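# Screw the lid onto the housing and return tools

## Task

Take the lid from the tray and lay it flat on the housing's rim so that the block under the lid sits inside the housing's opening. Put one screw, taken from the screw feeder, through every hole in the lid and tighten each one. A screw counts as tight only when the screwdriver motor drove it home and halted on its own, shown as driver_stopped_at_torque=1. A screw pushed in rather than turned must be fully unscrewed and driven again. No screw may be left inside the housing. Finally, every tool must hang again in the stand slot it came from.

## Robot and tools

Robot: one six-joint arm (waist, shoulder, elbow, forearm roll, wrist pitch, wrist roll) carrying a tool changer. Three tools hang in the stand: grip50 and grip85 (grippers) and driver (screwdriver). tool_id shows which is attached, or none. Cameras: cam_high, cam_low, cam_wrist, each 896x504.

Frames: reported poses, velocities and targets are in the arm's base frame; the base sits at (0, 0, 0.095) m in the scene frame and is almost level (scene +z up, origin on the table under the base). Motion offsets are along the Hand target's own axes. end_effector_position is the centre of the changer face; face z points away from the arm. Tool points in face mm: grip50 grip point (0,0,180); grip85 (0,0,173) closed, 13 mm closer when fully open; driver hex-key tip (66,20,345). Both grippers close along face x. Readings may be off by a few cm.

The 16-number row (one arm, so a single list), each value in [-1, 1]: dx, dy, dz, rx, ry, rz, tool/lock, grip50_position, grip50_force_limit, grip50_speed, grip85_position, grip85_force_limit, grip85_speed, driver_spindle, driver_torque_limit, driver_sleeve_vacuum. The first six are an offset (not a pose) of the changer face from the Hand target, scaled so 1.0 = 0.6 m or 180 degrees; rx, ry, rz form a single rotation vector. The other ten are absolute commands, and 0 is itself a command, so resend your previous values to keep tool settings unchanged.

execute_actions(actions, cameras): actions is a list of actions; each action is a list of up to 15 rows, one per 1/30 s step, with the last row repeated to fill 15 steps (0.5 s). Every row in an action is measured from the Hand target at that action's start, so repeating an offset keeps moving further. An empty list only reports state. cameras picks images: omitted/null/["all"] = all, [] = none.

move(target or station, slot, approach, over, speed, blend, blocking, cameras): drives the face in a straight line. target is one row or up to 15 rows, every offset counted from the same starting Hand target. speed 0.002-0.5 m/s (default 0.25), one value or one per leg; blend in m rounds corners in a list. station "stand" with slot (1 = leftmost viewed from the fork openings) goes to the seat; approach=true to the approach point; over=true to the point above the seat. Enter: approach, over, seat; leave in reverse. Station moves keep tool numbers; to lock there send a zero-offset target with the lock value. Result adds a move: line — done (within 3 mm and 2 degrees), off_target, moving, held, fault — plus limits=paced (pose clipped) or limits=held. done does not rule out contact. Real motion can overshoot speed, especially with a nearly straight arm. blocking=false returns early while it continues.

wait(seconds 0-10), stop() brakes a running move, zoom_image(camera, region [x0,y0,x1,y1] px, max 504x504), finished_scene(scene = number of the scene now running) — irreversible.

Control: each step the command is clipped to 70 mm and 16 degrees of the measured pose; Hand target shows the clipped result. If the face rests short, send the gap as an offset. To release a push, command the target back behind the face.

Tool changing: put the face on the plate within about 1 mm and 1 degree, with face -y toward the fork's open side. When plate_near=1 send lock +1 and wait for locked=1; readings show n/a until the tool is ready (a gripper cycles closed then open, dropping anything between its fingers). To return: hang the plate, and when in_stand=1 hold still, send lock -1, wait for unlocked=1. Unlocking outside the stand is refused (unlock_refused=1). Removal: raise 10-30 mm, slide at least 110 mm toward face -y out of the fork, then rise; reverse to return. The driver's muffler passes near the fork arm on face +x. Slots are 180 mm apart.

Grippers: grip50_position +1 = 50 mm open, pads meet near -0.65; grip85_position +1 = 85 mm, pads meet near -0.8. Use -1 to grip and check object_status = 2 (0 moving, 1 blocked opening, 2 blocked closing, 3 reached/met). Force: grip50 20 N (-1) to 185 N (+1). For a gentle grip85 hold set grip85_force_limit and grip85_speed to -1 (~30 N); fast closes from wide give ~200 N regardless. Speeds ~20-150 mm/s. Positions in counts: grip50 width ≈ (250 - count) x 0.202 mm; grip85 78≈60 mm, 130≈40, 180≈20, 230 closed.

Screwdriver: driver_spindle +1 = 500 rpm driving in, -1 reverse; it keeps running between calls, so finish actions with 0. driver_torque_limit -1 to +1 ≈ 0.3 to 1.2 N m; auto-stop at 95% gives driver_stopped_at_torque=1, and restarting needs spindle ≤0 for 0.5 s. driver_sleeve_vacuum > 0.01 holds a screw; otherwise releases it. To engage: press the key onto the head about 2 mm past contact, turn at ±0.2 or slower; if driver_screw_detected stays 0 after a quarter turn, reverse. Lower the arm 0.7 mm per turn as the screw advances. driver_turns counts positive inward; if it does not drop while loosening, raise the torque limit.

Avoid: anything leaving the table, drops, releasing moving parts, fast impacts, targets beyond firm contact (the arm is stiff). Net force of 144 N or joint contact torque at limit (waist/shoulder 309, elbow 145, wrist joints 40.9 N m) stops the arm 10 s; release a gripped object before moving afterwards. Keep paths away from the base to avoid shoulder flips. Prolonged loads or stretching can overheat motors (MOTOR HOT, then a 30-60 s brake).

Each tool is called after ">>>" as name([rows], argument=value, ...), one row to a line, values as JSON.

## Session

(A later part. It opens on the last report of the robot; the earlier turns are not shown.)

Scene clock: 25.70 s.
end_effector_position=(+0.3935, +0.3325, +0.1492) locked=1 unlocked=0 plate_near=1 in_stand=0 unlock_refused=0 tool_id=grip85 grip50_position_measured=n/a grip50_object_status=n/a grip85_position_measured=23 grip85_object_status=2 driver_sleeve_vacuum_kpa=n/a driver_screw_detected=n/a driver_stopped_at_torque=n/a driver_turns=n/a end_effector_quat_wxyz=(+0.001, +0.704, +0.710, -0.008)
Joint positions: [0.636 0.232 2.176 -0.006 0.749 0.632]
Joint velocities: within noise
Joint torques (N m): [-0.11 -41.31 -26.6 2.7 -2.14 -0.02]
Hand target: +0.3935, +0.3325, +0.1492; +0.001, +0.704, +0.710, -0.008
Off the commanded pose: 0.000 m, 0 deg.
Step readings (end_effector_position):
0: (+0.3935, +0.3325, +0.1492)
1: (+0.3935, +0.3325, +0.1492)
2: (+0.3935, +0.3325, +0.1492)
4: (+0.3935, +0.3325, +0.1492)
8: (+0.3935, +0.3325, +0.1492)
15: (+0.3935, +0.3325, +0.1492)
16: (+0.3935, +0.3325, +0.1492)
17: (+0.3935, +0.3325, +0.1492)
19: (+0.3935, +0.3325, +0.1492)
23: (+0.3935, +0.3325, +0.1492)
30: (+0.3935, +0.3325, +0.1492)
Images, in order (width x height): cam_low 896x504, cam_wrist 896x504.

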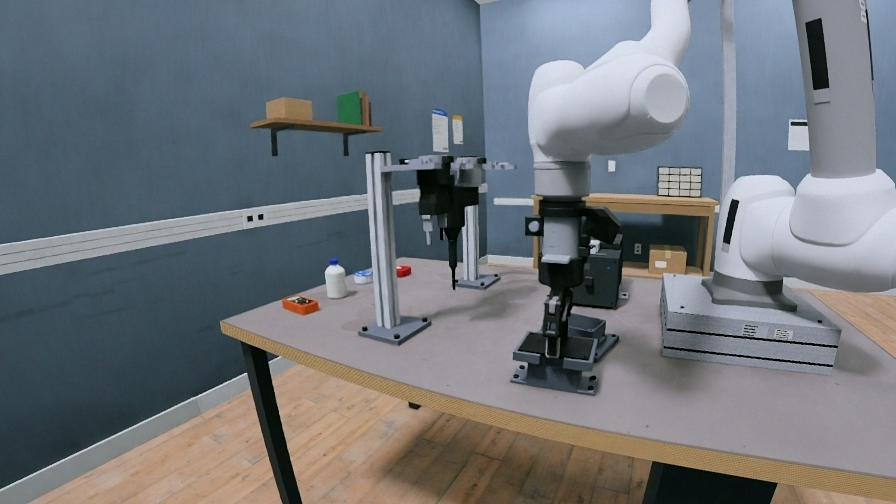

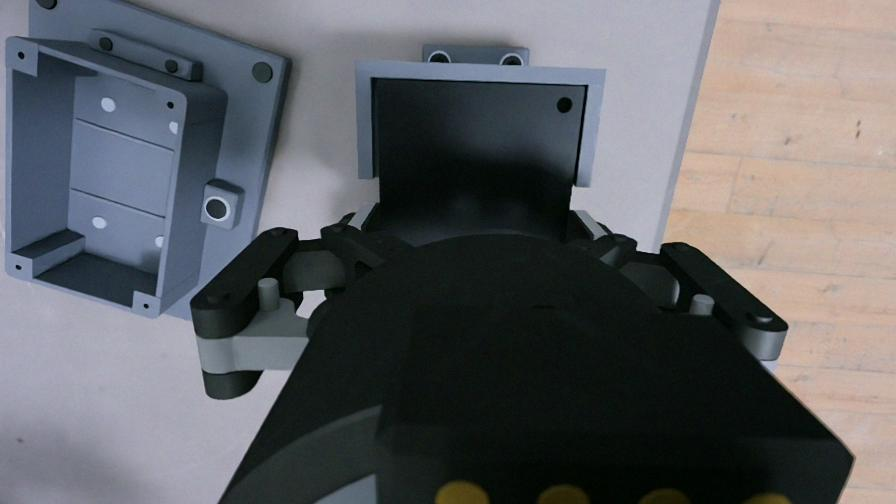

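>>> move(target=[0,0,-0.005,0,0,0,0,1,1,1,-1,-0.1,-1,0,0,0], speed=0.02, cameras=[])

>>> move(target=[0,0,-0.1,0,0,0,0,1,1,1,-1,-0.1,-1,0,0,0], speed=0.08, cameras=["cam_low","cam_wrist"])

>>> zoom_image(camera="cam_low", region=[490, 270, 640, 390])

Scene clock: 26.60 s.
end_effector_position=(+0.3936, +0.3325, +0.1522) locked=1 unlocked=0 plate_near=1 in_stand=0 unlock_refused=0 tool_id=grip85 grip50_position_measured=n/a grip50_object_status=n/a grip85_position_measured=23 grip85_object_status=2 driver_sleeve_vacuum_kpa=n/a driver_screw_detected=n/a driver_stopped_at_torque=n/a driver_turns=n/a end_effector_quat_wxyz=(+0.001, +0.704, +0.710, -0.008)
Joint positions: [0.636 0.228 2.173 -0.006 0.756 0.632]
Joint velocities: within noise
Joint torques (N m): [0.36 -57.37 -35.05 2.94 0.45 -0.01]
Hand target: +0.3936, +0.3326, +0.1522; +0.001, +0.704, +0.710, -0.008
Off the commanded pose: 0.000 m, 0 deg.
move: done
No camera images: "cameras" was empty.

Scene clock: 27.67 s.
end_effector_position=(+0.3942, +0.3333, +0.2122) locked=1 unlocked=0 plate_near=1 in_stand=0 unlock_refused=0 tool_id=grip85 grip50_position_measured=n/a grip50_object_status=n/a grip85_position_measured=23 grip85_object_status=2 driver_sleeve_vacuum_kpa=n/a driver_screw_detected=n/a driver_stopped_at_torque=n/a driver_turns=n/a end_effector_quat_wxyz=(+0.001, +0.704, +0.710, -0.008)
Joint positions: [0.637 0.149 2.126 -0.005 0.882 0.632]
Joint velocities: within noise
Joint torques (N m): [0.54 -53.72 -39.5 3.22 0.48 -0.01]
Hand target: +0.3942, +0.3333, +0.2122; +0.001, +0.704, +0.710, -0.008
Off the commanded pose: 0.000 m, 0 deg.
move: done
Images, in order (width x height): cam_low 896x504, cam_wrist 896x504.

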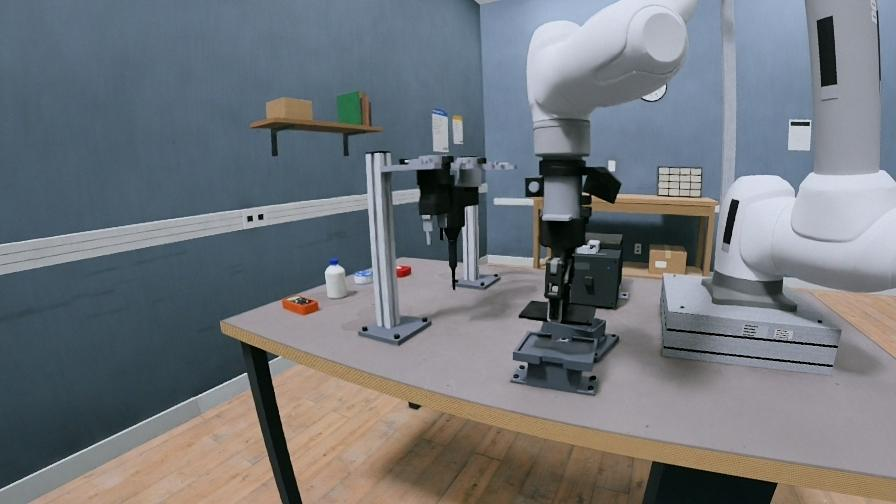

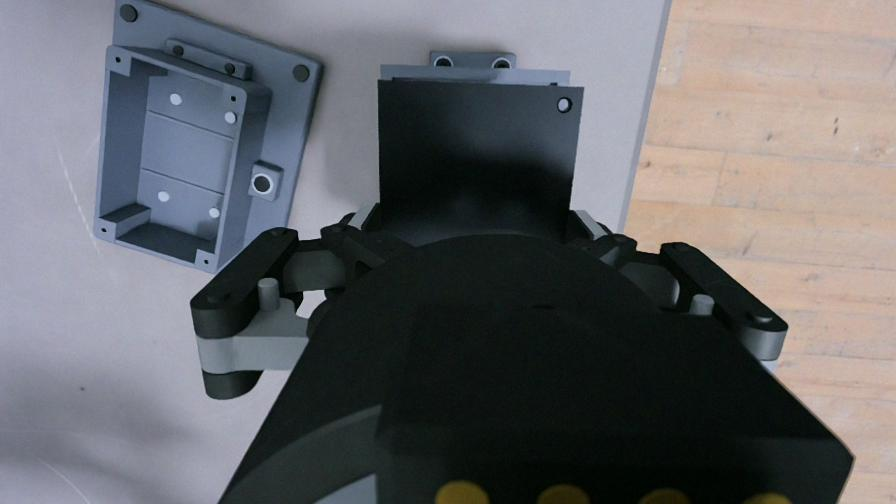

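Scaled by 3.360 from the camera's 896x504 image, which has a finer 1280x720 frame.

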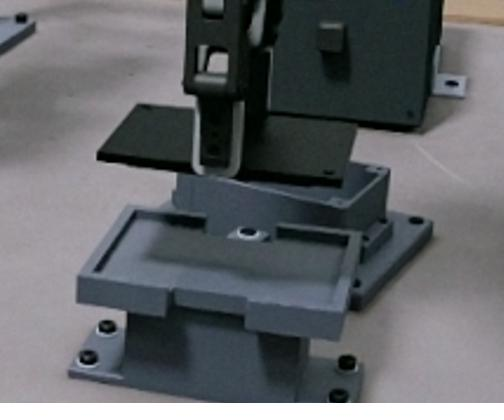

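>>> move(target=[-0.087,-0.004,-0.332,0,0.139,0,0,1,1,1,-1,-0.1,-1,0,0,0], speed=0.25, cameras=["cam_low"])

Scene clock: 29.23 s.
end_effector_position=(+0.3942, +0.2836, +0.4120) locked=1 unlocked=0 plate_near=1 in_stand=0 unlock_refused=0 tool_id=grip85 grip50_position_measured=n/a grip50_object_status=n/a grip85_position_measured=23 grip85_object_status=2 driver_sleeve_vacuum_kpa=n/a driver_screw_detected=n/a driver_stopped_at_torque=n/a driver_turns=n/a end_effector_quat_wxyz=(-0.153, +0.689, +0.693, +0.145)
Joint positions: [0.399 -0.136 2.035 0.44 1.122 0.224]
Joint velocities: within noise
Joint torques (N m): [0.87 -31.92 -50.92 6.51 -0.24 0]
Hand target: +0.3942, +0.2836, +0.4121; -0.153, +0.689, +0.693, +0.145
Off the commanded pose: 0.000 m, 0 deg.
move: done
Images, in order (width x height): cam_low 896x504.

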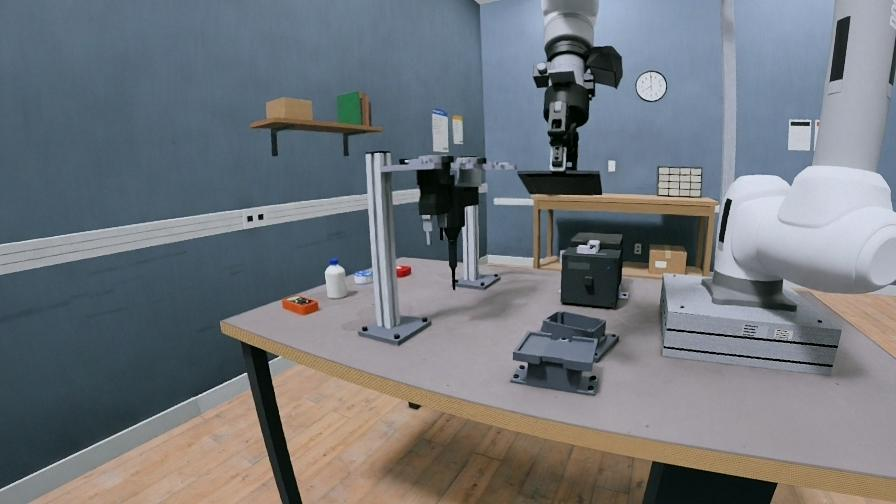

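>>> zoom_image(camera="cam_low", region=[500, 150, 620, 220])

Scaled by 4.200 from the camera's 896x504 image, which has a finer 1280x720 frame.

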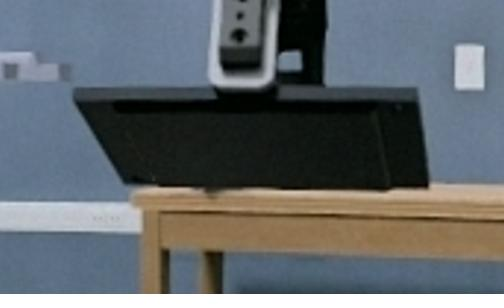

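>>> move(target=[0,0,0,0,0.19,0,0,1,1,1,-1,-0.1,-1,0,0,0], speed=0.3, cameras=["cam_low"])

>>> zoom_image(camera="cam_low", region=[500, 120, 620, 200])

Scene clock: 30.93 s.
end_effector_position=(+0.3942, +0.2836, +0.4121) locked=1 unlocked=0 plate_near=1 in_stand=0 unlock_refused=0 tool_id=grip85 grip50_position_measured=n/a grip50_object_status=n/a grip85_position_measured=23 grip85_object_status=2 driver_sleeve_vacuum_kpa=n/a driver_screw_detected=n/a driver_stopped_at_torque=n/a driver_turns=n/a end_effector_quat_wxyz=(-0.350, +0.616, +0.618, +0.341)
Joint positions: [0.211 -0.137 2.181 1.135 1.174 -0.316]
Joint velocities: within noise
Joint torques (N m): [0.6 -30.41 -48.95 7.04 2.41 0.09]
Hand target: +0.3942, +0.2836, +0.4121; -0.350, +0.616, +0.618, +0.341
Off the commanded pose: 0.000 m, 0 deg.
move: done
Images, in order (width x height): cam_low 896x504.

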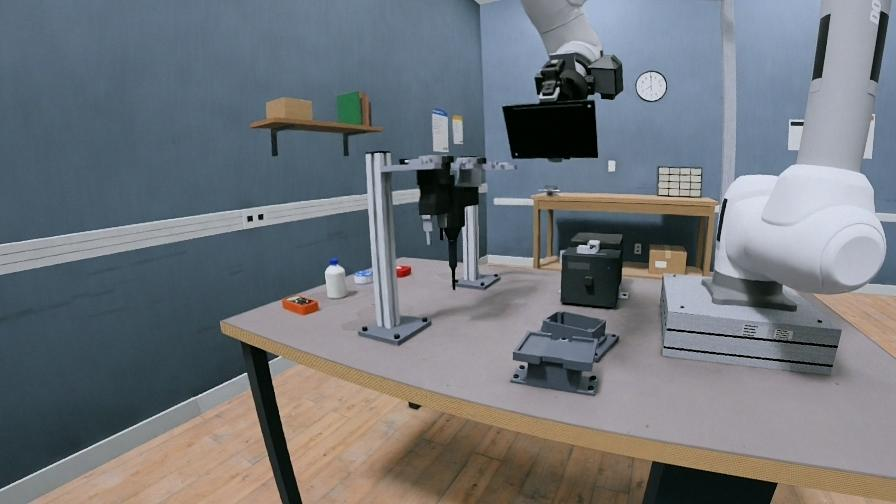

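Scaled by 4.200 from the camera's 896x504 image, which has a finer 1280x720 frame.

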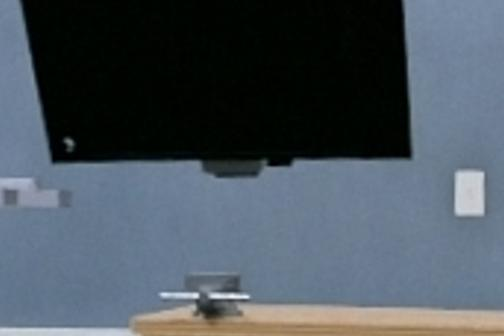

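>>> move(target=[0,0,0,0,-0.15,0,0,1,1,1,-1,-0.1,-1,0,0,0], speed=0.4, cameras=["cam_low"])

>>> zoom_image(camera="cam_low", region=[500, 140, 620, 220])

Scene clock: 32.80 s.
end_effector_position=(+0.3942, +0.2836, +0.4121) locked=1 unlocked=0 plate_near=1 in_stand=0 unlock_refused=0 tool_id=grip85 grip50_position_measured=n/a grip50_object_status=n/a grip85_position_measured=23 grip85_object_status=2 driver_sleeve_vacuum_kpa=n/a driver_screw_detected=n/a driver_stopped_at_torque=n/a driver_turns=n/a end_effector_quat_wxyz=(-0.196, +0.679, +0.682, +0.188)
Joint positions: [0.354 -0.145 2.064 0.587 1.104 0.11]
Joint velocities: within noise
Joint torques (N m): [0.37 -30.67 -50.51 6.86 0.03 0.01]
Hand target: +0.3942, +0.2836, +0.4121; -0.196, +0.679, +0.682, +0.188
Off the commanded pose: 0.000 m, 0 deg.
move: done
Images, in order (width x height): cam_low 896x504.

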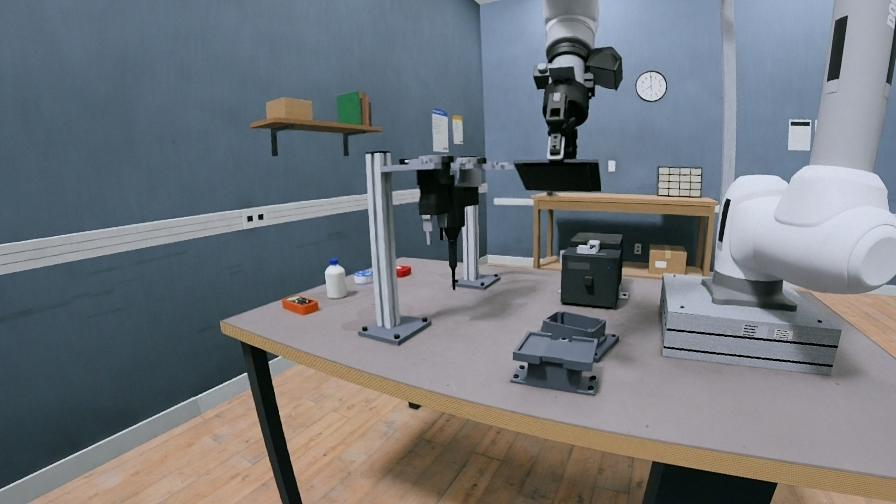

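Scaled by 4.200 from the camera's 896x504 image, which has a finer 1280x720 frame.

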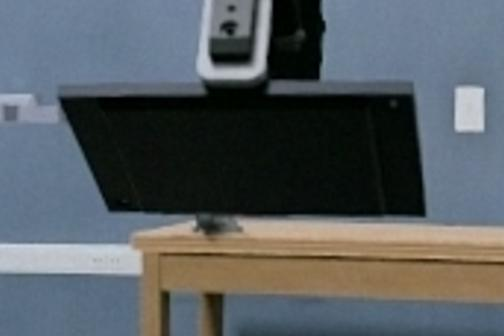

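>>> move(target=[-0.3598,-0.0047,0.1549,-0.02638,-0.17757,0.0914,0,1,1,1,-1,-0.1,-1,0,0,0], speed=0.25, cameras=["cam_wrist","cam_low"])

Scene clock: 35.27 s.
end_effector_position=(+0.3906, +0.1481, +0.2201) locked=1 unlocked=0 plate_near=1 in_stand=0 unlock_refused=0 tool_id=grip85 grip50_position_measured=n/a grip50_object_status=n/a grip85_position_measured=23 grip85_object_status=2 driver_sleeve_vacuum_kpa=n/a driver_screw_detected=n/a driver_stopped_at_torque=n/a driver_turns=n/a end_effector_quat_wxyz=(+0.002, +0.801, +0.599, -0.008)
Joint positions: [0.284 -0.013 2.286 -0.011 0.882 0.578]
Joint velocities: within noise
Joint torques (N m): [0.83 -35.17 -39.52 3.17 0.49 -0.02]
Hand target: +0.3905, +0.1481, +0.2200; +0.002, +0.801, +0.599, -0.008
Off the commanded pose: 0.000 m, 0 deg.
move: done
Images, in order (width x height): cam_low 896x504, cam_wrist 896x504.

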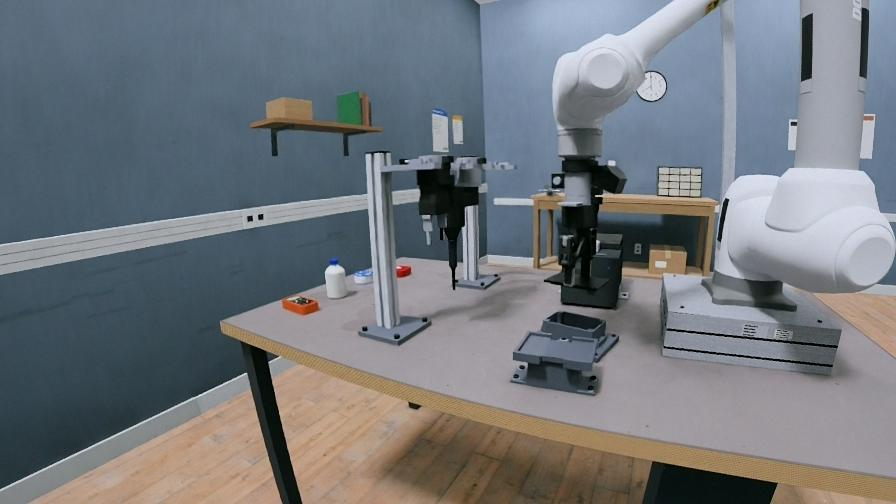

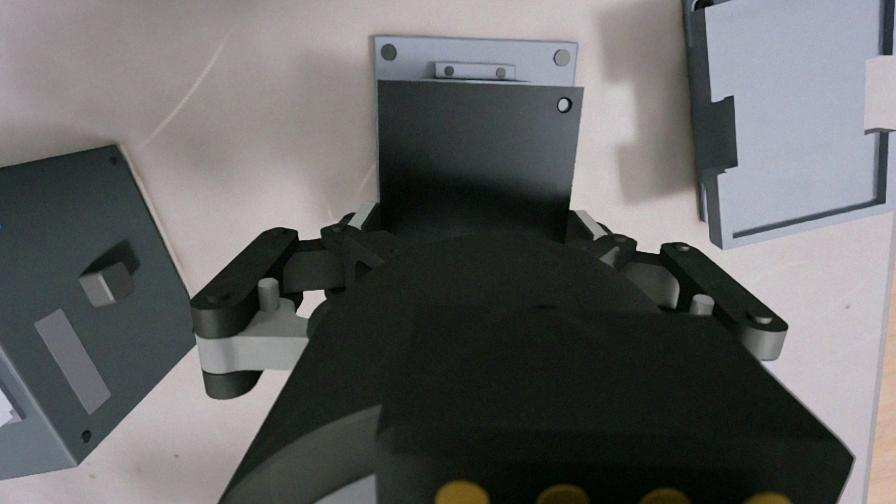

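>>> zoom_image(camera="cam_wrist", region=[365, 25, 595, 225])

Scaled by 2.191 from the camera's 896x504 image, which has a finer 1280x720 frame.

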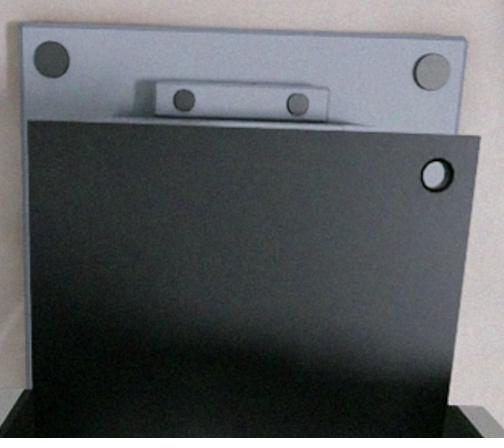

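>>> move(target=[0.001,0,0.11,0,0,0,0,1,1,1,-1,-0.1,-1,0,0,0], speed=0.1, cameras=["cam_wrist","cam_low"])

>>> zoom_image(camera="cam_wrist", region=[365, 25, 595, 225])

>>> zoom_image(camera="cam_low", region=[510, 250, 640, 350])

Scene clock: 36.90 s.
end_effector_position=(+0.3901, +0.1478, +0.1541) locked=1 unlocked=0 plate_near=1 in_stand=0 unlock_refused=0 tool_id=grip85 grip50_position_measured=n/a grip50_object_status=n/a grip85_position_measured=23 grip85_object_status=2 driver_sleeve_vacuum_kpa=n/a driver_screw_detected=n/a driver_stopped_at_torque=n/a driver_turns=n/a end_effector_quat_wxyz=(+0.002, +0.801, +0.599, -0.008)
Joint positions: [0.284 0.088 2.345 -0.013 0.721 0.58]
Joint velocities: within noise
Joint torques (N m): [0.67 -40.61 -33.79 2.74 0.41 -0.01]
Hand target: +0.3900, +0.1478, +0.1540; +0.002, +0.801, +0.599, -0.008
Off the commanded pose: 0.000 m, 0 deg.
move: done
Images, in order (width x height): cam_low 896x504, cam_wrist 896x504.

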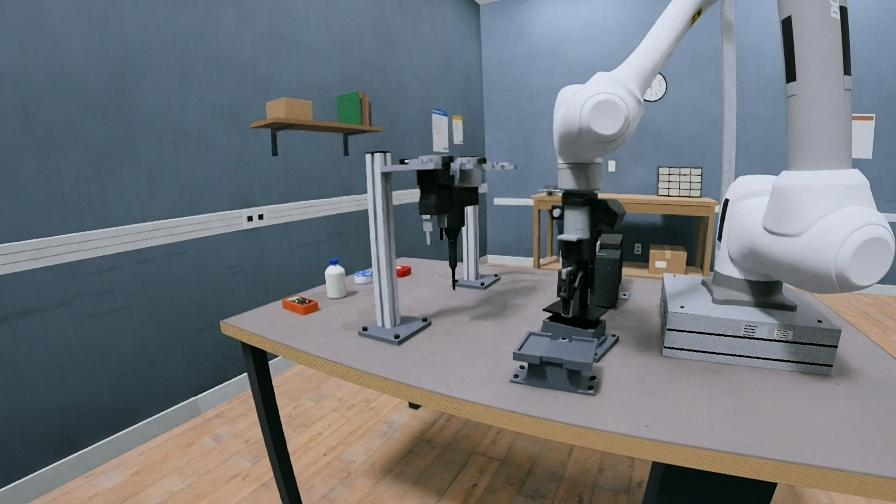

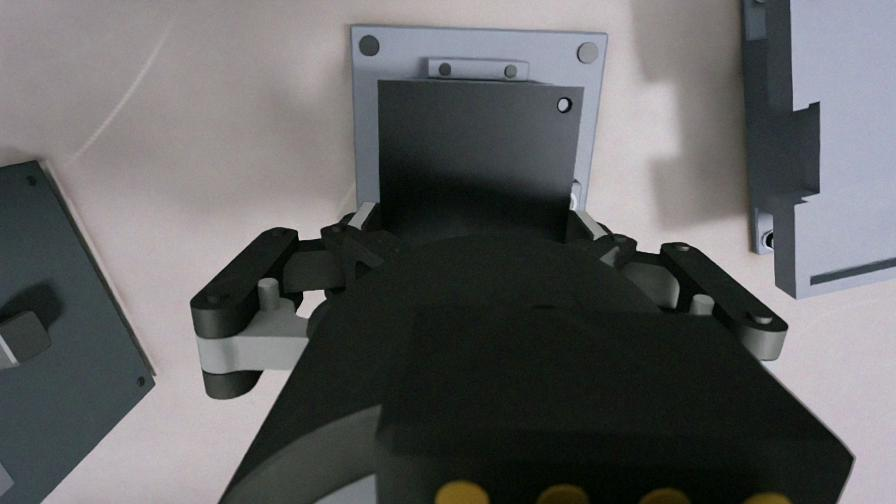

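Scaled by 2.191 from the camera's 896x504 image, which has a finer 1280x720 frame.

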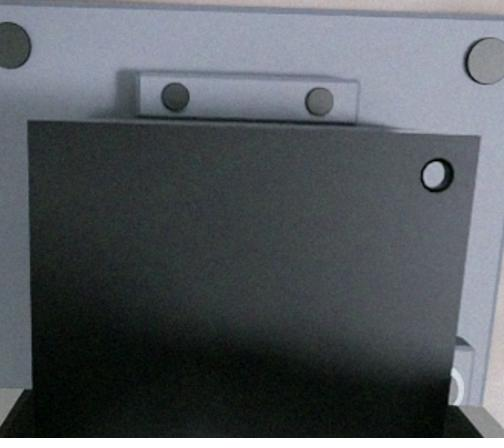

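Scaled by 3.877 from the camera's 896x504 image, which has a finer 1280x720 frame.

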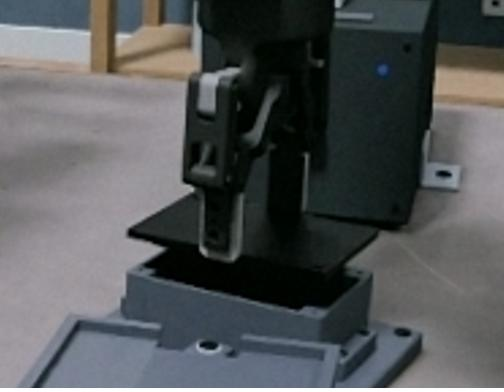

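>>> move(target=[0.0005,0,0.0083,0,0,0,0,1,1,1,-1,-0.1,-1,0,0,0], speed=0.02, cameras=["cam_low"])

>>> zoom_image(camera="cam_low", region=[530, 285, 620, 345])

Scene clock: 38.07 s.
end_effector_position=(+0.3901, +0.1481, +0.1490) locked=1 unlocked=0 plate_near=1 in_stand=0 unlock_refused=0 tool_id=grip85 grip50_position_measured=n/a grip50_object_status=n/a grip85_position_measured=23 grip85_object_status=2 driver_sleeve_vacuum_kpa=n/a driver_screw_detected=n/a driver_stopped_at_torque=n/a driver_turns=n/a end_effector_quat_wxyz=(+0.002, +0.801, +0.599, -0.008)
Joint positions: [0.284 0.097 2.349 -0.014 0.709 0.581]
Joint velocities: within noise
Joint torques (N m): [0.82 -40.99 -33.15 2.76 0.55 -0.02]
Hand target: +0.3901, +0.1481, +0.1490; +0.002, +0.801, +0.599, -0.008
Off the commanded pose: 0.000 m, 0 deg.
move: done
Images, in order (width x height): cam_low 896x504.

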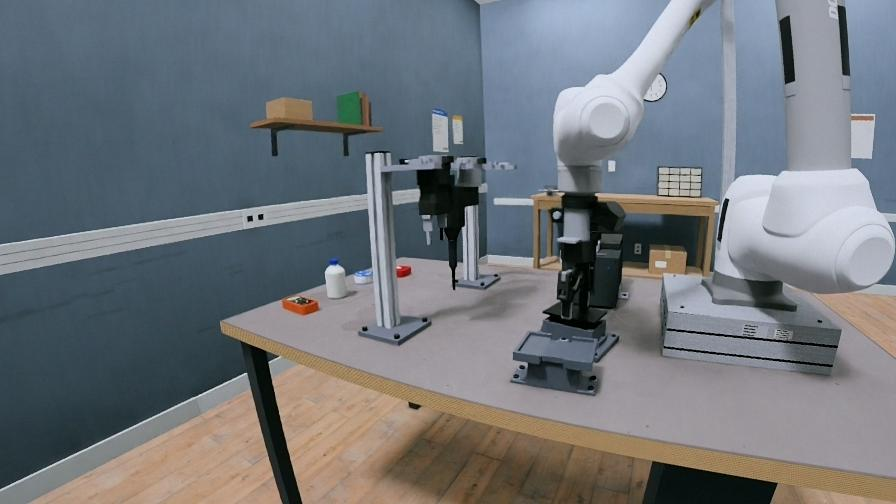

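Scaled by 5.600 from the camera's 896x504 image, which has a finer 1280x720 frame.

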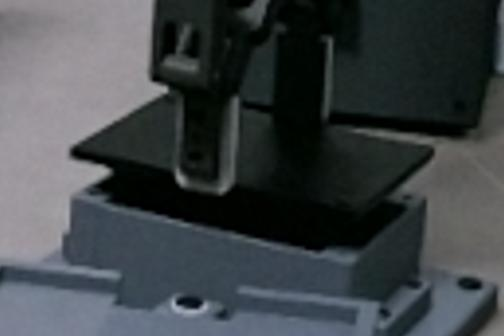

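>>> move(target=[0,0,0.0033,0,0,0,0,1,1,1,-1,-0.1,-1,0,0,0], speed=0.01, cameras=[])

>>> execute_actions([
  [[0,0,0.00083,0,0,0,0,1,1,1,-1,-0.1,-1,0,0,0]],
], cameras=[])

>>> execute_actions([
  [[0,0,0.00083,0,0,0,0,1,1,1,-1,-0.1,-1,0,0,0]],
], cameras=[])

Scene clock: 39.00 s.
end_effector_position=(+0.3900, +0.1481, +0.1471) locked=1 unlocked=0 plate_near=1 in_stand=0 unlock_refused=0 tool_id=grip85 grip50_position_measured=n/a grip50_object_status=n/a grip85_position_measured=23 grip85_object_status=2 driver_sleeve_vacuum_kpa=n/a driver_screw_detected=n/a driver_stopped_at_torque=n/a driver_turns=n/a end_effector_quat_wxyz=(+0.002, +0.801, +0.599, -0.008)
Joint positions: [0.284 0.101 2.35 -0.014 0.704 0.581]
Joint velocities: within noise
Joint torques (N m): [0.76 -41.25 -33.03 2.76 0.37 -0.03]
Hand target: +0.3901, +0.1480, +0.1471; +0.002, +0.801, +0.599, -0.008
Off the commanded pose: 0.000 m, 0 deg.
move: done
No camera images: "cameras" was empty.

Scene clock: 39.70 s.
end_effector_position=(+0.3900, +0.1481, +0.1466) locked=1 unlocked=0 plate_near=1 in_stand=0 unlock_refused=0 tool_id=grip85 grip50_position_measured=n/a grip50_object_status=n/a grip85_position_measured=23 grip85_object_status=2 driver_sleeve_vacuum_kpa=n/a driver_screw_detected=n/a driver_stopped_at_torque=n/a driver_turns=n/a end_effector_quat_wxyz=(+0.002, +0.801, +0.599, -0.008)
Joint positions: [0.284 0.101 2.351 -0.014 0.703 0.581]
Joint velocities: within noise
Joint torques (N m): [0.78 -41.21 -32.87 2.69 0.46 0.01]
Hand target: +0.3900, +0.1480, +0.1466; +0.002, +0.801, +0.599, -0.008
Off the commanded pose: 0.000 m, 0 deg.
Step readings (end_effector_position):
0: (+0.3900, +0.1481, +0.1471)
1: (+0.3900, +0.1481, +0.1470)
2: (+0.3901, +0.1481, +0.1468)
4: (+0.3900, +0.1481, +0.1466)
8: (+0.3900, +0.1481, +0.1466)
15: (+0.3900, +0.1481, +0.1466)
No camera images: "cameras" was empty.

Scene clock: 40.40 s.
end_effector_position=(+0.3900, +0.1480, +0.1461) locked=1 unlocked=0 plate_near=1 in_stand=0 unlock_refused=0 tool_id=grip85 grip50_position_measured=n/a grip50_object_status=n/a grip85_position_measured=23 grip85_object_status=2 driver_sleeve_vacuum_kpa=n/a driver_screw_detected=n/a driver_stopped_at_torque=n/a driver_turns=n/a end_effector_quat_wxyz=(+0.002, +0.801, +0.599, -0.008)
Joint positions: [0.284 0.102 2.351 -0.014 0.701 0.581]
Joint velocities: within noise
Joint torques (N m): [0.78 -41.19 -32.84 2.68 0.45 -0.01]
Hand target: +0.3900, +0.1480, +0.1461; +0.002, +0.801, +0.599, -0.008
Off the commanded pose: 0.000 m, 0 deg.
Step readings (end_effector_position):
0: (+0.3900, +0.1481, +0.1466)
1: (+0.3900, +0.1481, +0.1465)
2: (+0.3901, +0.1481, +0.1463)
4: (+0.3900, +0.1480, +0.1461)
8: (+0.3900, +0.1480, +0.1461)
15: (+0.3900, +0.1480, +0.1461)
No camera images: "cameras" was empty.

>>> execute_actions([
  [[0,0,0.00067,0,0,0,0,1,1,1,-1,-0.1,-1,0,0,0]],
  [[0,0,0.00067,0,0,0,0,1,1,1,-1,-0.1,-1,0,0,0]],
], cameras=[])

>>> execute_actions([
  [[0,0,0.00067,0,0,0,0,1,1,1,-1,-0.1,-1,0,0,0]],
  [[0,0,0.00067,0,0,0,0,1,1,1,-1,-0.1,-1,0,0,0]],
], cameras=[])

Scene clock: 41.73 s.
end_effector_position=(+0.3900, +0.1480, +0.1453) locked=1 unlocked=0 plate_near=1 in_stand=0 unlock_refused=0 tool_id=grip85 grip50_position_measured=n/a grip50_object_status=n/a grip85_position_measured=23 grip85_object_status=2 driver_sleeve_vacuum_kpa=n/a driver_screw_detected=n/a driver_stopped_at_torque=n/a driver_turns=n/a end_effector_quat_wxyz=(+0.002, +0.801, +0.599, -0.008)
Joint positions: [0.284 0.104 2.352 -0.014 0.699 0.581]
Joint velocities: within noise
Joint torques (N m): [0.73 -41.73 -32.82 2.82 0.46 -0.05]
Hand target: +0.3900, +0.1480, +0.1453; +0.002, +0.801, +0.599, -0.008
Off the commanded pose: 0.000 m, 0 deg.
Step readings (end_effector_position):
0: (+0.3900, +0.1480, +0.1461)
1: (+0.3900, +0.1480, +0.1460)
2: (+0.3901, +0.1480, +0.1459)
4: (+0.3900, +0.1480, +0.1457)
8: (+0.3900, +0.1480, +0.1457)
15: (+0.3900, +0.1480, +0.1457)
16: (+0.3900, +0.1480, +0.1456)
17: (+0.3901, +0.1480, +0.1455)
19: (+0.3900, +0.1480, +0.1453)
23: (+0.3900, +0.1480, +0.1453)
30: (+0.3900, +0.1480, +0.1453)
No camera images: "cameras" was empty.

Scene clock: 42.93 s.
end_effector_position=(+0.3900, +0.1480, +0.1445) locked=1 unlocked=0 plate_near=1 in_stand=0 unlock_refused=0 tool_id=grip85 grip50_position_measured=n/a grip50_object_status=n/a grip85_position_measured=23 grip85_object_status=2 driver_sleeve_vacuum_kpa=n/a driver_screw_detected=n/a driver_stopped_at_torque=n/a driver_turns=n/a end_effector_quat_wxyz=(+0.002, +0.801, +0.599, -0.008)
Joint positions: [0.284 0.105 2.352 -0.014 0.697 0.581]
Joint velocities: within noise
Joint torques (N m): [0.58 -41.77 -32.62 2.69 0.45 -0.08]
Hand target: +0.3900, +0.1480, +0.1445; +0.002, +0.801, +0.599, -0.008
Off the commanded pose: 0.000 m, 0 deg.
Step readings (end_effector_position):
0: (+0.3900, +0.1480, +0.1453)
1: (+0.3900, +0.1480, +0.1452)
2: (+0.3901, +0.1480, +0.1451)
4: (+0.3900, +0.1480, +0.1449)
8: (+0.3900, +0.1480, +0.1449)
15: (+0.3900, +0.1480, +0.1449)
16: (+0.3900, +0.1480, +0.1448)
17: (+0.3900, +0.1480, +0.1447)
19: (+0.3900, +0.1480, +0.1445)
23: (+0.3900, +0.1480, +0.1445)
30: (+0.3900, +0.1480, +0.1445)
No camera images: "cameras" was empty.

>>> execute_actions([
  [[0,0,0.00067,0,0,0,0,1,1,1,-1,-0.1,-1,0,0,0]],
  [[0,0,0.00067,0,0,0,0,1,1,1,-1,-0.1,-1,0,0,0]],
], cameras=["cam_low","cam_wrist"])

>>> zoom_image(camera="cam_low", region=[530, 285, 620, 345])

Scene clock: 44.23 s.
end_effector_position=(+0.3900, +0.1480, +0.1437) locked=1 unlocked=0 plate_near=1 in_stand=0 unlock_refused=0 tool_id=grip85 grip50_position_measured=n/a grip50_object_status=n/a grip85_position_measured=23 grip85_object_status=2 driver_sleeve_vacuum_kpa=n/a driver_screw_detected=n/a driver_stopped_at_torque=n/a driver_turns=n/a end_effector_quat_wxyz=(+0.002, +0.801, +0.599, -0.008)
Joint positions: [0.284 0.106 2.353 -0.014 0.695 0.581]
Joint velocities: within noise
Joint torques (N m): [1.08 -41.45 -32.74 2.7 0.43 0.02]
Hand target: +0.3900, +0.1480, +0.1437; +0.002, +0.801, +0.599, -0.008
Off the commanded pose: 0.000 m, 0 deg.
Step readings (end_effector_position):
0: (+0.3900, +0.1480, +0.1445)
1: (+0.3900, +0.1480, +0.1444)
2: (+0.3900, +0.1480, +0.1443)
4: (+0.3900, +0.1480, +0.1441)
8: (+0.3900, +0.1480, +0.1441)
15: (+0.3900, +0.1480, +0.1441)
16: (+0.3900, +0.1480, +0.1440)
17: (+0.3900, +0.1480, +0.1438)
19: (+0.3900, +0.1480, +0.1437)
23: (+0.3900, +0.1480, +0.1437)
30: (+0.3900, +0.1480, +0.1437)
Images, in order (width x height): cam_low 896x504, cam_wrist 896x504.

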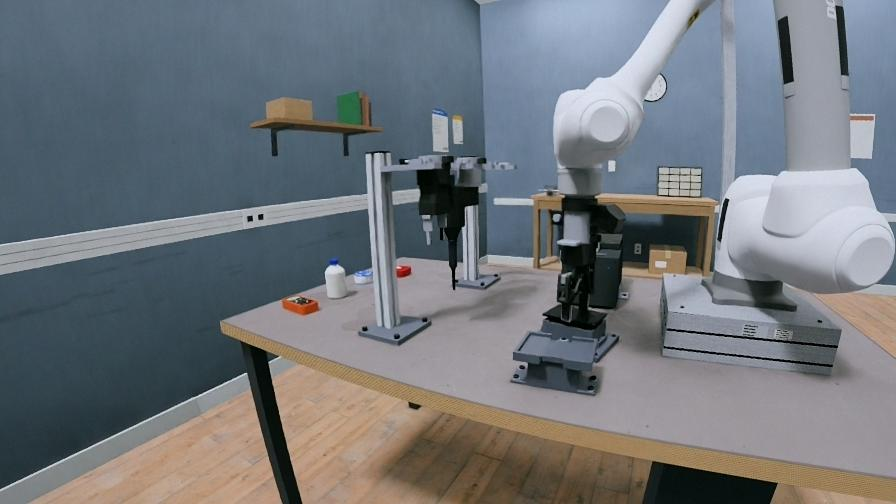

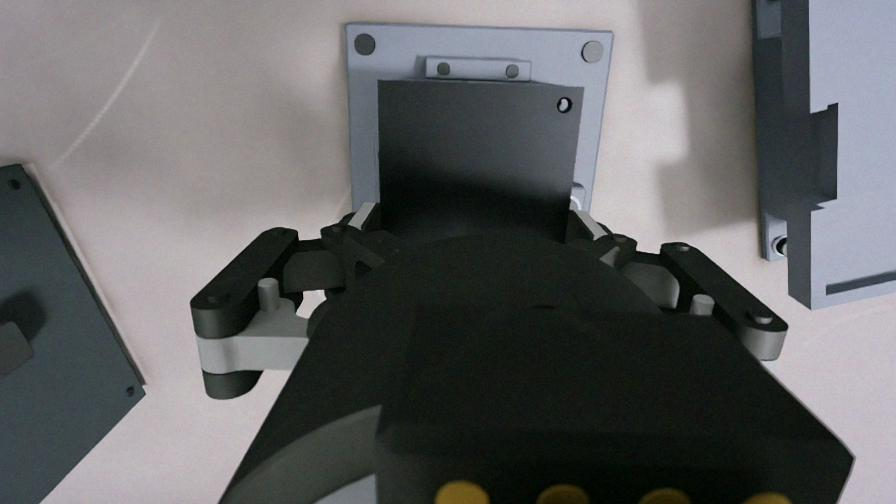

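Scaled by 5.600 from the camera's 896x504 image, which has a finer 1280x720 frame.

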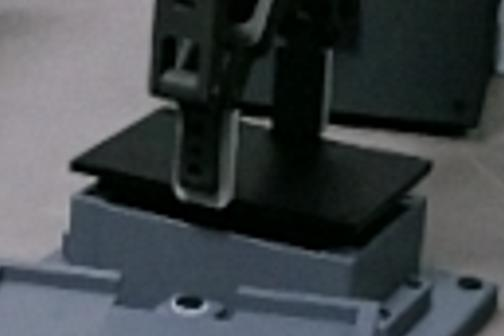

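>>> execute_actions([
  [[0,0,0.00067,0,0,0,0,1,1,1,-1,-0.1,-1,0,0,0]],
  [[0,0,0.00067,0,0,0,0,1,1,1,-1,-0.1,-1,0,0,0]],
], cameras=[])

>>> execute_actions([
  [[0,0,0.00067,0,0,0,0,1,1,1,-1,-0.1,-1,0,0,0]],
  [[0,0,0.00067,0,0,0,0,1,1,1,-1,-0.1,-1,0,0,0]],
], cameras=[])

>>> execute_actions([
  [[0,0,0.00067,0,0,0,0,1,1,1,-1,-0.1,-1,0,0,0]],
  [[0,0,0.00067,0,0,0,0,1,1,1,-1,-0.1,-1,0,0,0]],
], cameras=[])

Scene clock: 47.17 s.
end_effector_position=(+0.3900, +0.1480, +0.1428) locked=1 unlocked=0 plate_near=1 in_stand=0 unlock_refused=0 tool_id=grip85 grip50_position_measured=n/a grip50_object_status=n/a grip85_position_measured=23 grip85_object_status=2 driver_sleeve_vacuum_kpa=n/a driver_screw_detected=n/a driver_stopped_at_torque=n/a driver_turns=n/a end_effector_quat_wxyz=(+0.002, +0.801, +0.599, -0.008)
Joint positions: [0.284 0.108 2.353 -0.014 0.693 0.581]
Joint velocities: within noise
Joint torques (N m): [0.76 -41.97 -32.64 2.67 0.44 -0.06]
Hand target: +0.3900, +0.1480, +0.1428; +0.002, +0.801, +0.599, -0.008
Off the commanded pose: 0.000 m, 0 deg.
Step readings (end_effector_position):
0: (+0.3900, +0.1480, +0.1437)
1: (+0.3900, +0.1480, +0.1436)
2: (+0.3900, +0.1480, +0.1435)
4: (+0.3900, +0.1480, +0.1433)
8: (+0.3900, +0.1480, +0.1433)
15: (+0.3900, +0.1480, +0.1433)
16: (+0.3900, +0.1480, +0.1432)
17: (+0.3900, +0.1480, +0.1431)
19: (+0.3900, +0.1480, +0.1429)
23: (+0.3900, +0.1480, +0.1428)
30: (+0.3900, +0.1480, +0.1428)
No camera images: "cameras" was empty.

Scene clock: 48.37 s.
end_effector_position=(+0.3900, +0.1480, +0.1420) locked=1 unlocked=0 plate_near=1 in_stand=0 unlock_refused=0 tool_id=grip85 grip50_position_measured=n/a grip50_object_status=n/a grip85_position_measured=23 grip85_object_status=2 driver_sleeve_vacuum_kpa=n/a driver_screw_detected=n/a driver_stopped_at_torque=n/a driver_turns=n/a end_effector_quat_wxyz=(+0.002, +0.801, +0.599, -0.008)
Joint positions: [0.284 0.109 2.354 -0.014 0.691 0.581]
Joint velocities: within noise
Joint torques (N m): [1.09 -41.97 -32.57 2.63 0.5 0]
Hand target: +0.3900, +0.1480, +0.1420; +0.002, +0.801, +0.599, -0.008
Off the commanded pose: 0.000 m, 0 deg.
Step readings (end_effector_position):
0: (+0.3900, +0.1480, +0.1428)
1: (+0.3900, +0.1480, +0.1428)
2: (+0.3900, +0.1480, +0.1427)
4: (+0.3900, +0.1480, +0.1425)
8: (+0.3900, +0.1480, +0.1424)
15: (+0.3900, +0.1480, +0.1424)
16: (+0.3900, +0.1480, +0.1424)
17: (+0.3900, +0.1480, +0.1423)
19: (+0.3900, +0.1480, +0.1421)
23: (+0.3900, +0.1480, +0.1420)
30: (+0.3900, +0.1480, +0.1420)
No camera images: "cameras" was empty.

Scene clock: 49.57 s.
end_effector_position=(+0.3900, +0.1480, +0.1412) locked=1 unlocked=0 plate_near=1 in_stand=0 unlock_refused=0 tool_id=grip85 grip50_position_measured=n/a grip50_object_status=n/a grip85_position_measured=23 grip85_object_status=2 driver_sleeve_vacuum_kpa=n/a driver_screw_detected=n/a driver_stopped_at_torque=n/a driver_turns=n/a end_effector_quat_wxyz=(+0.002, +0.801, +0.599, -0.008)
Joint positions: [0.284 0.111 2.355 -0.014 0.689 0.581]
Joint velocities: within noise
Joint torques (N m): [0.64 -42.13 -32.44 2.67 0.47 -0.01]
Hand target: +0.3900, +0.1480, +0.1412; +0.002, +0.801, +0.599, -0.008
Off the commanded pose: 0.000 m, 0 deg.
Step readings (end_effector_position):
0: (+0.3900, +0.1480, +0.1420)
1: (+0.3900, +0.1480, +0.1420)
2: (+0.3900, +0.1480, +0.1419)
4: (+0.3900, +0.1480, +0.1417)
8: (+0.3900, +0.1480, +0.1416)
15: (+0.3900, +0.1480, +0.1416)
16: (+0.3900, +0.1480, +0.1416)
17: (+0.3900, +0.1480, +0.1415)
19: (+0.3900, +0.1480, +0.1413)
23: (+0.3900, +0.1480, +0.1412)
30: (+0.3900, +0.1480, +0.1412)
No camera images: "cameras" was empty.

>>> execute_actions([
  [[0,0,0.00067,0,0,0,0,1,1,1,-1,-0.1,-1,0,0,0]],
  [[0,0,0.00067,0,0,0,0,1,1,1,-1,-0.1,-1,0,0,0]],
], cameras=["cam_low","cam_wrist"])

>>> zoom_image(camera="cam_low", region=[530, 285, 620, 345])

>>> zoom_image(camera="cam_wrist", region=[540, 80, 600, 130])

Scene clock: 50.87 s.
end_effector_position=(+0.3900, +0.1480, +0.1404) locked=1 unlocked=0 plate_near=1 in_stand=0 unlock_refused=0 tool_id=grip85 grip50_position_measured=n/a grip50_object_status=n/a grip85_position_measured=23 grip85_object_status=2 driver_sleeve_vacuum_kpa=n/a driver_screw_detected=n/a driver_stopped_at_torque=n/a driver_turns=n/a end_effector_quat_wxyz=(+0.002, +0.801, +0.599, -0.008)
Joint positions: [0.284 0.112 2.355 -0.014 0.687 0.582]
Joint velocities: within noise
Joint torques (N m): [0.64 -41.72 -32.3 2.67 0.41 -0.05]
Hand target: +0.3900, +0.1480, +0.1404; +0.002, +0.801, +0.599, -0.008
Off the commanded pose: 0.000 m, 0 deg.
Step readings (end_effector_position):
0: (+0.3900, +0.1480, +0.1412)
1: (+0.3900, +0.1480, +0.1412)
2: (+0.3900, +0.1480, +0.1411)
4: (+0.3900, +0.1480, +0.1409)
8: (+0.3900, +0.1480, +0.1408)
15: (+0.3900, +0.1480, +0.1408)
16: (+0.3900, +0.1480, +0.1408)
17: (+0.3900, +0.1480, +0.1407)
19: (+0.3900, +0.1480, +0.1405)
23: (+0.3900, +0.1480, +0.1404)
30: (+0.3900, +0.1480, +0.1404)
Images, in order (width x height): cam_low 896x504, cam_wrist 896x504.

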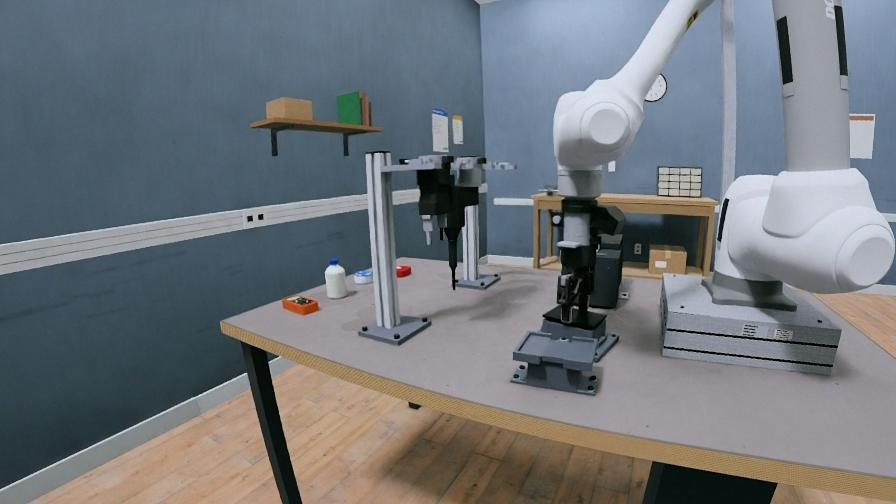

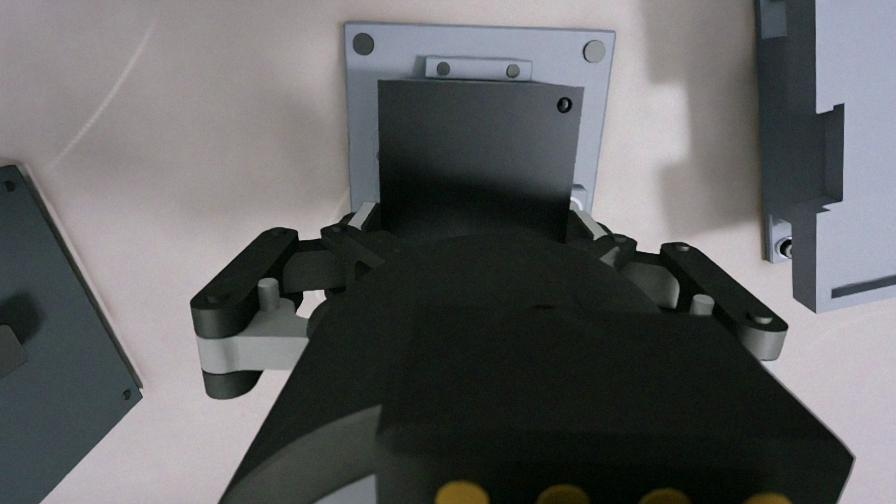

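Scaled by 5.600 from the camera's 896x504 image, which has a finer 1280x720 frame.

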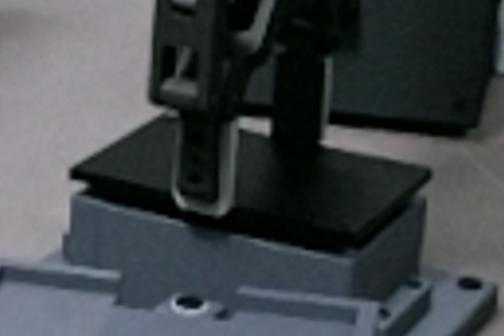

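Scaled by 8.400 from the camera's 896x504 image, which has a finer 1280x720 frame.

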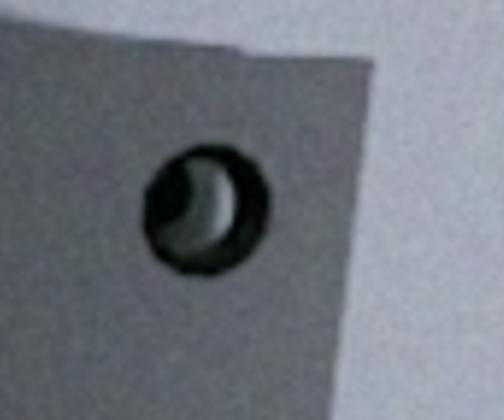

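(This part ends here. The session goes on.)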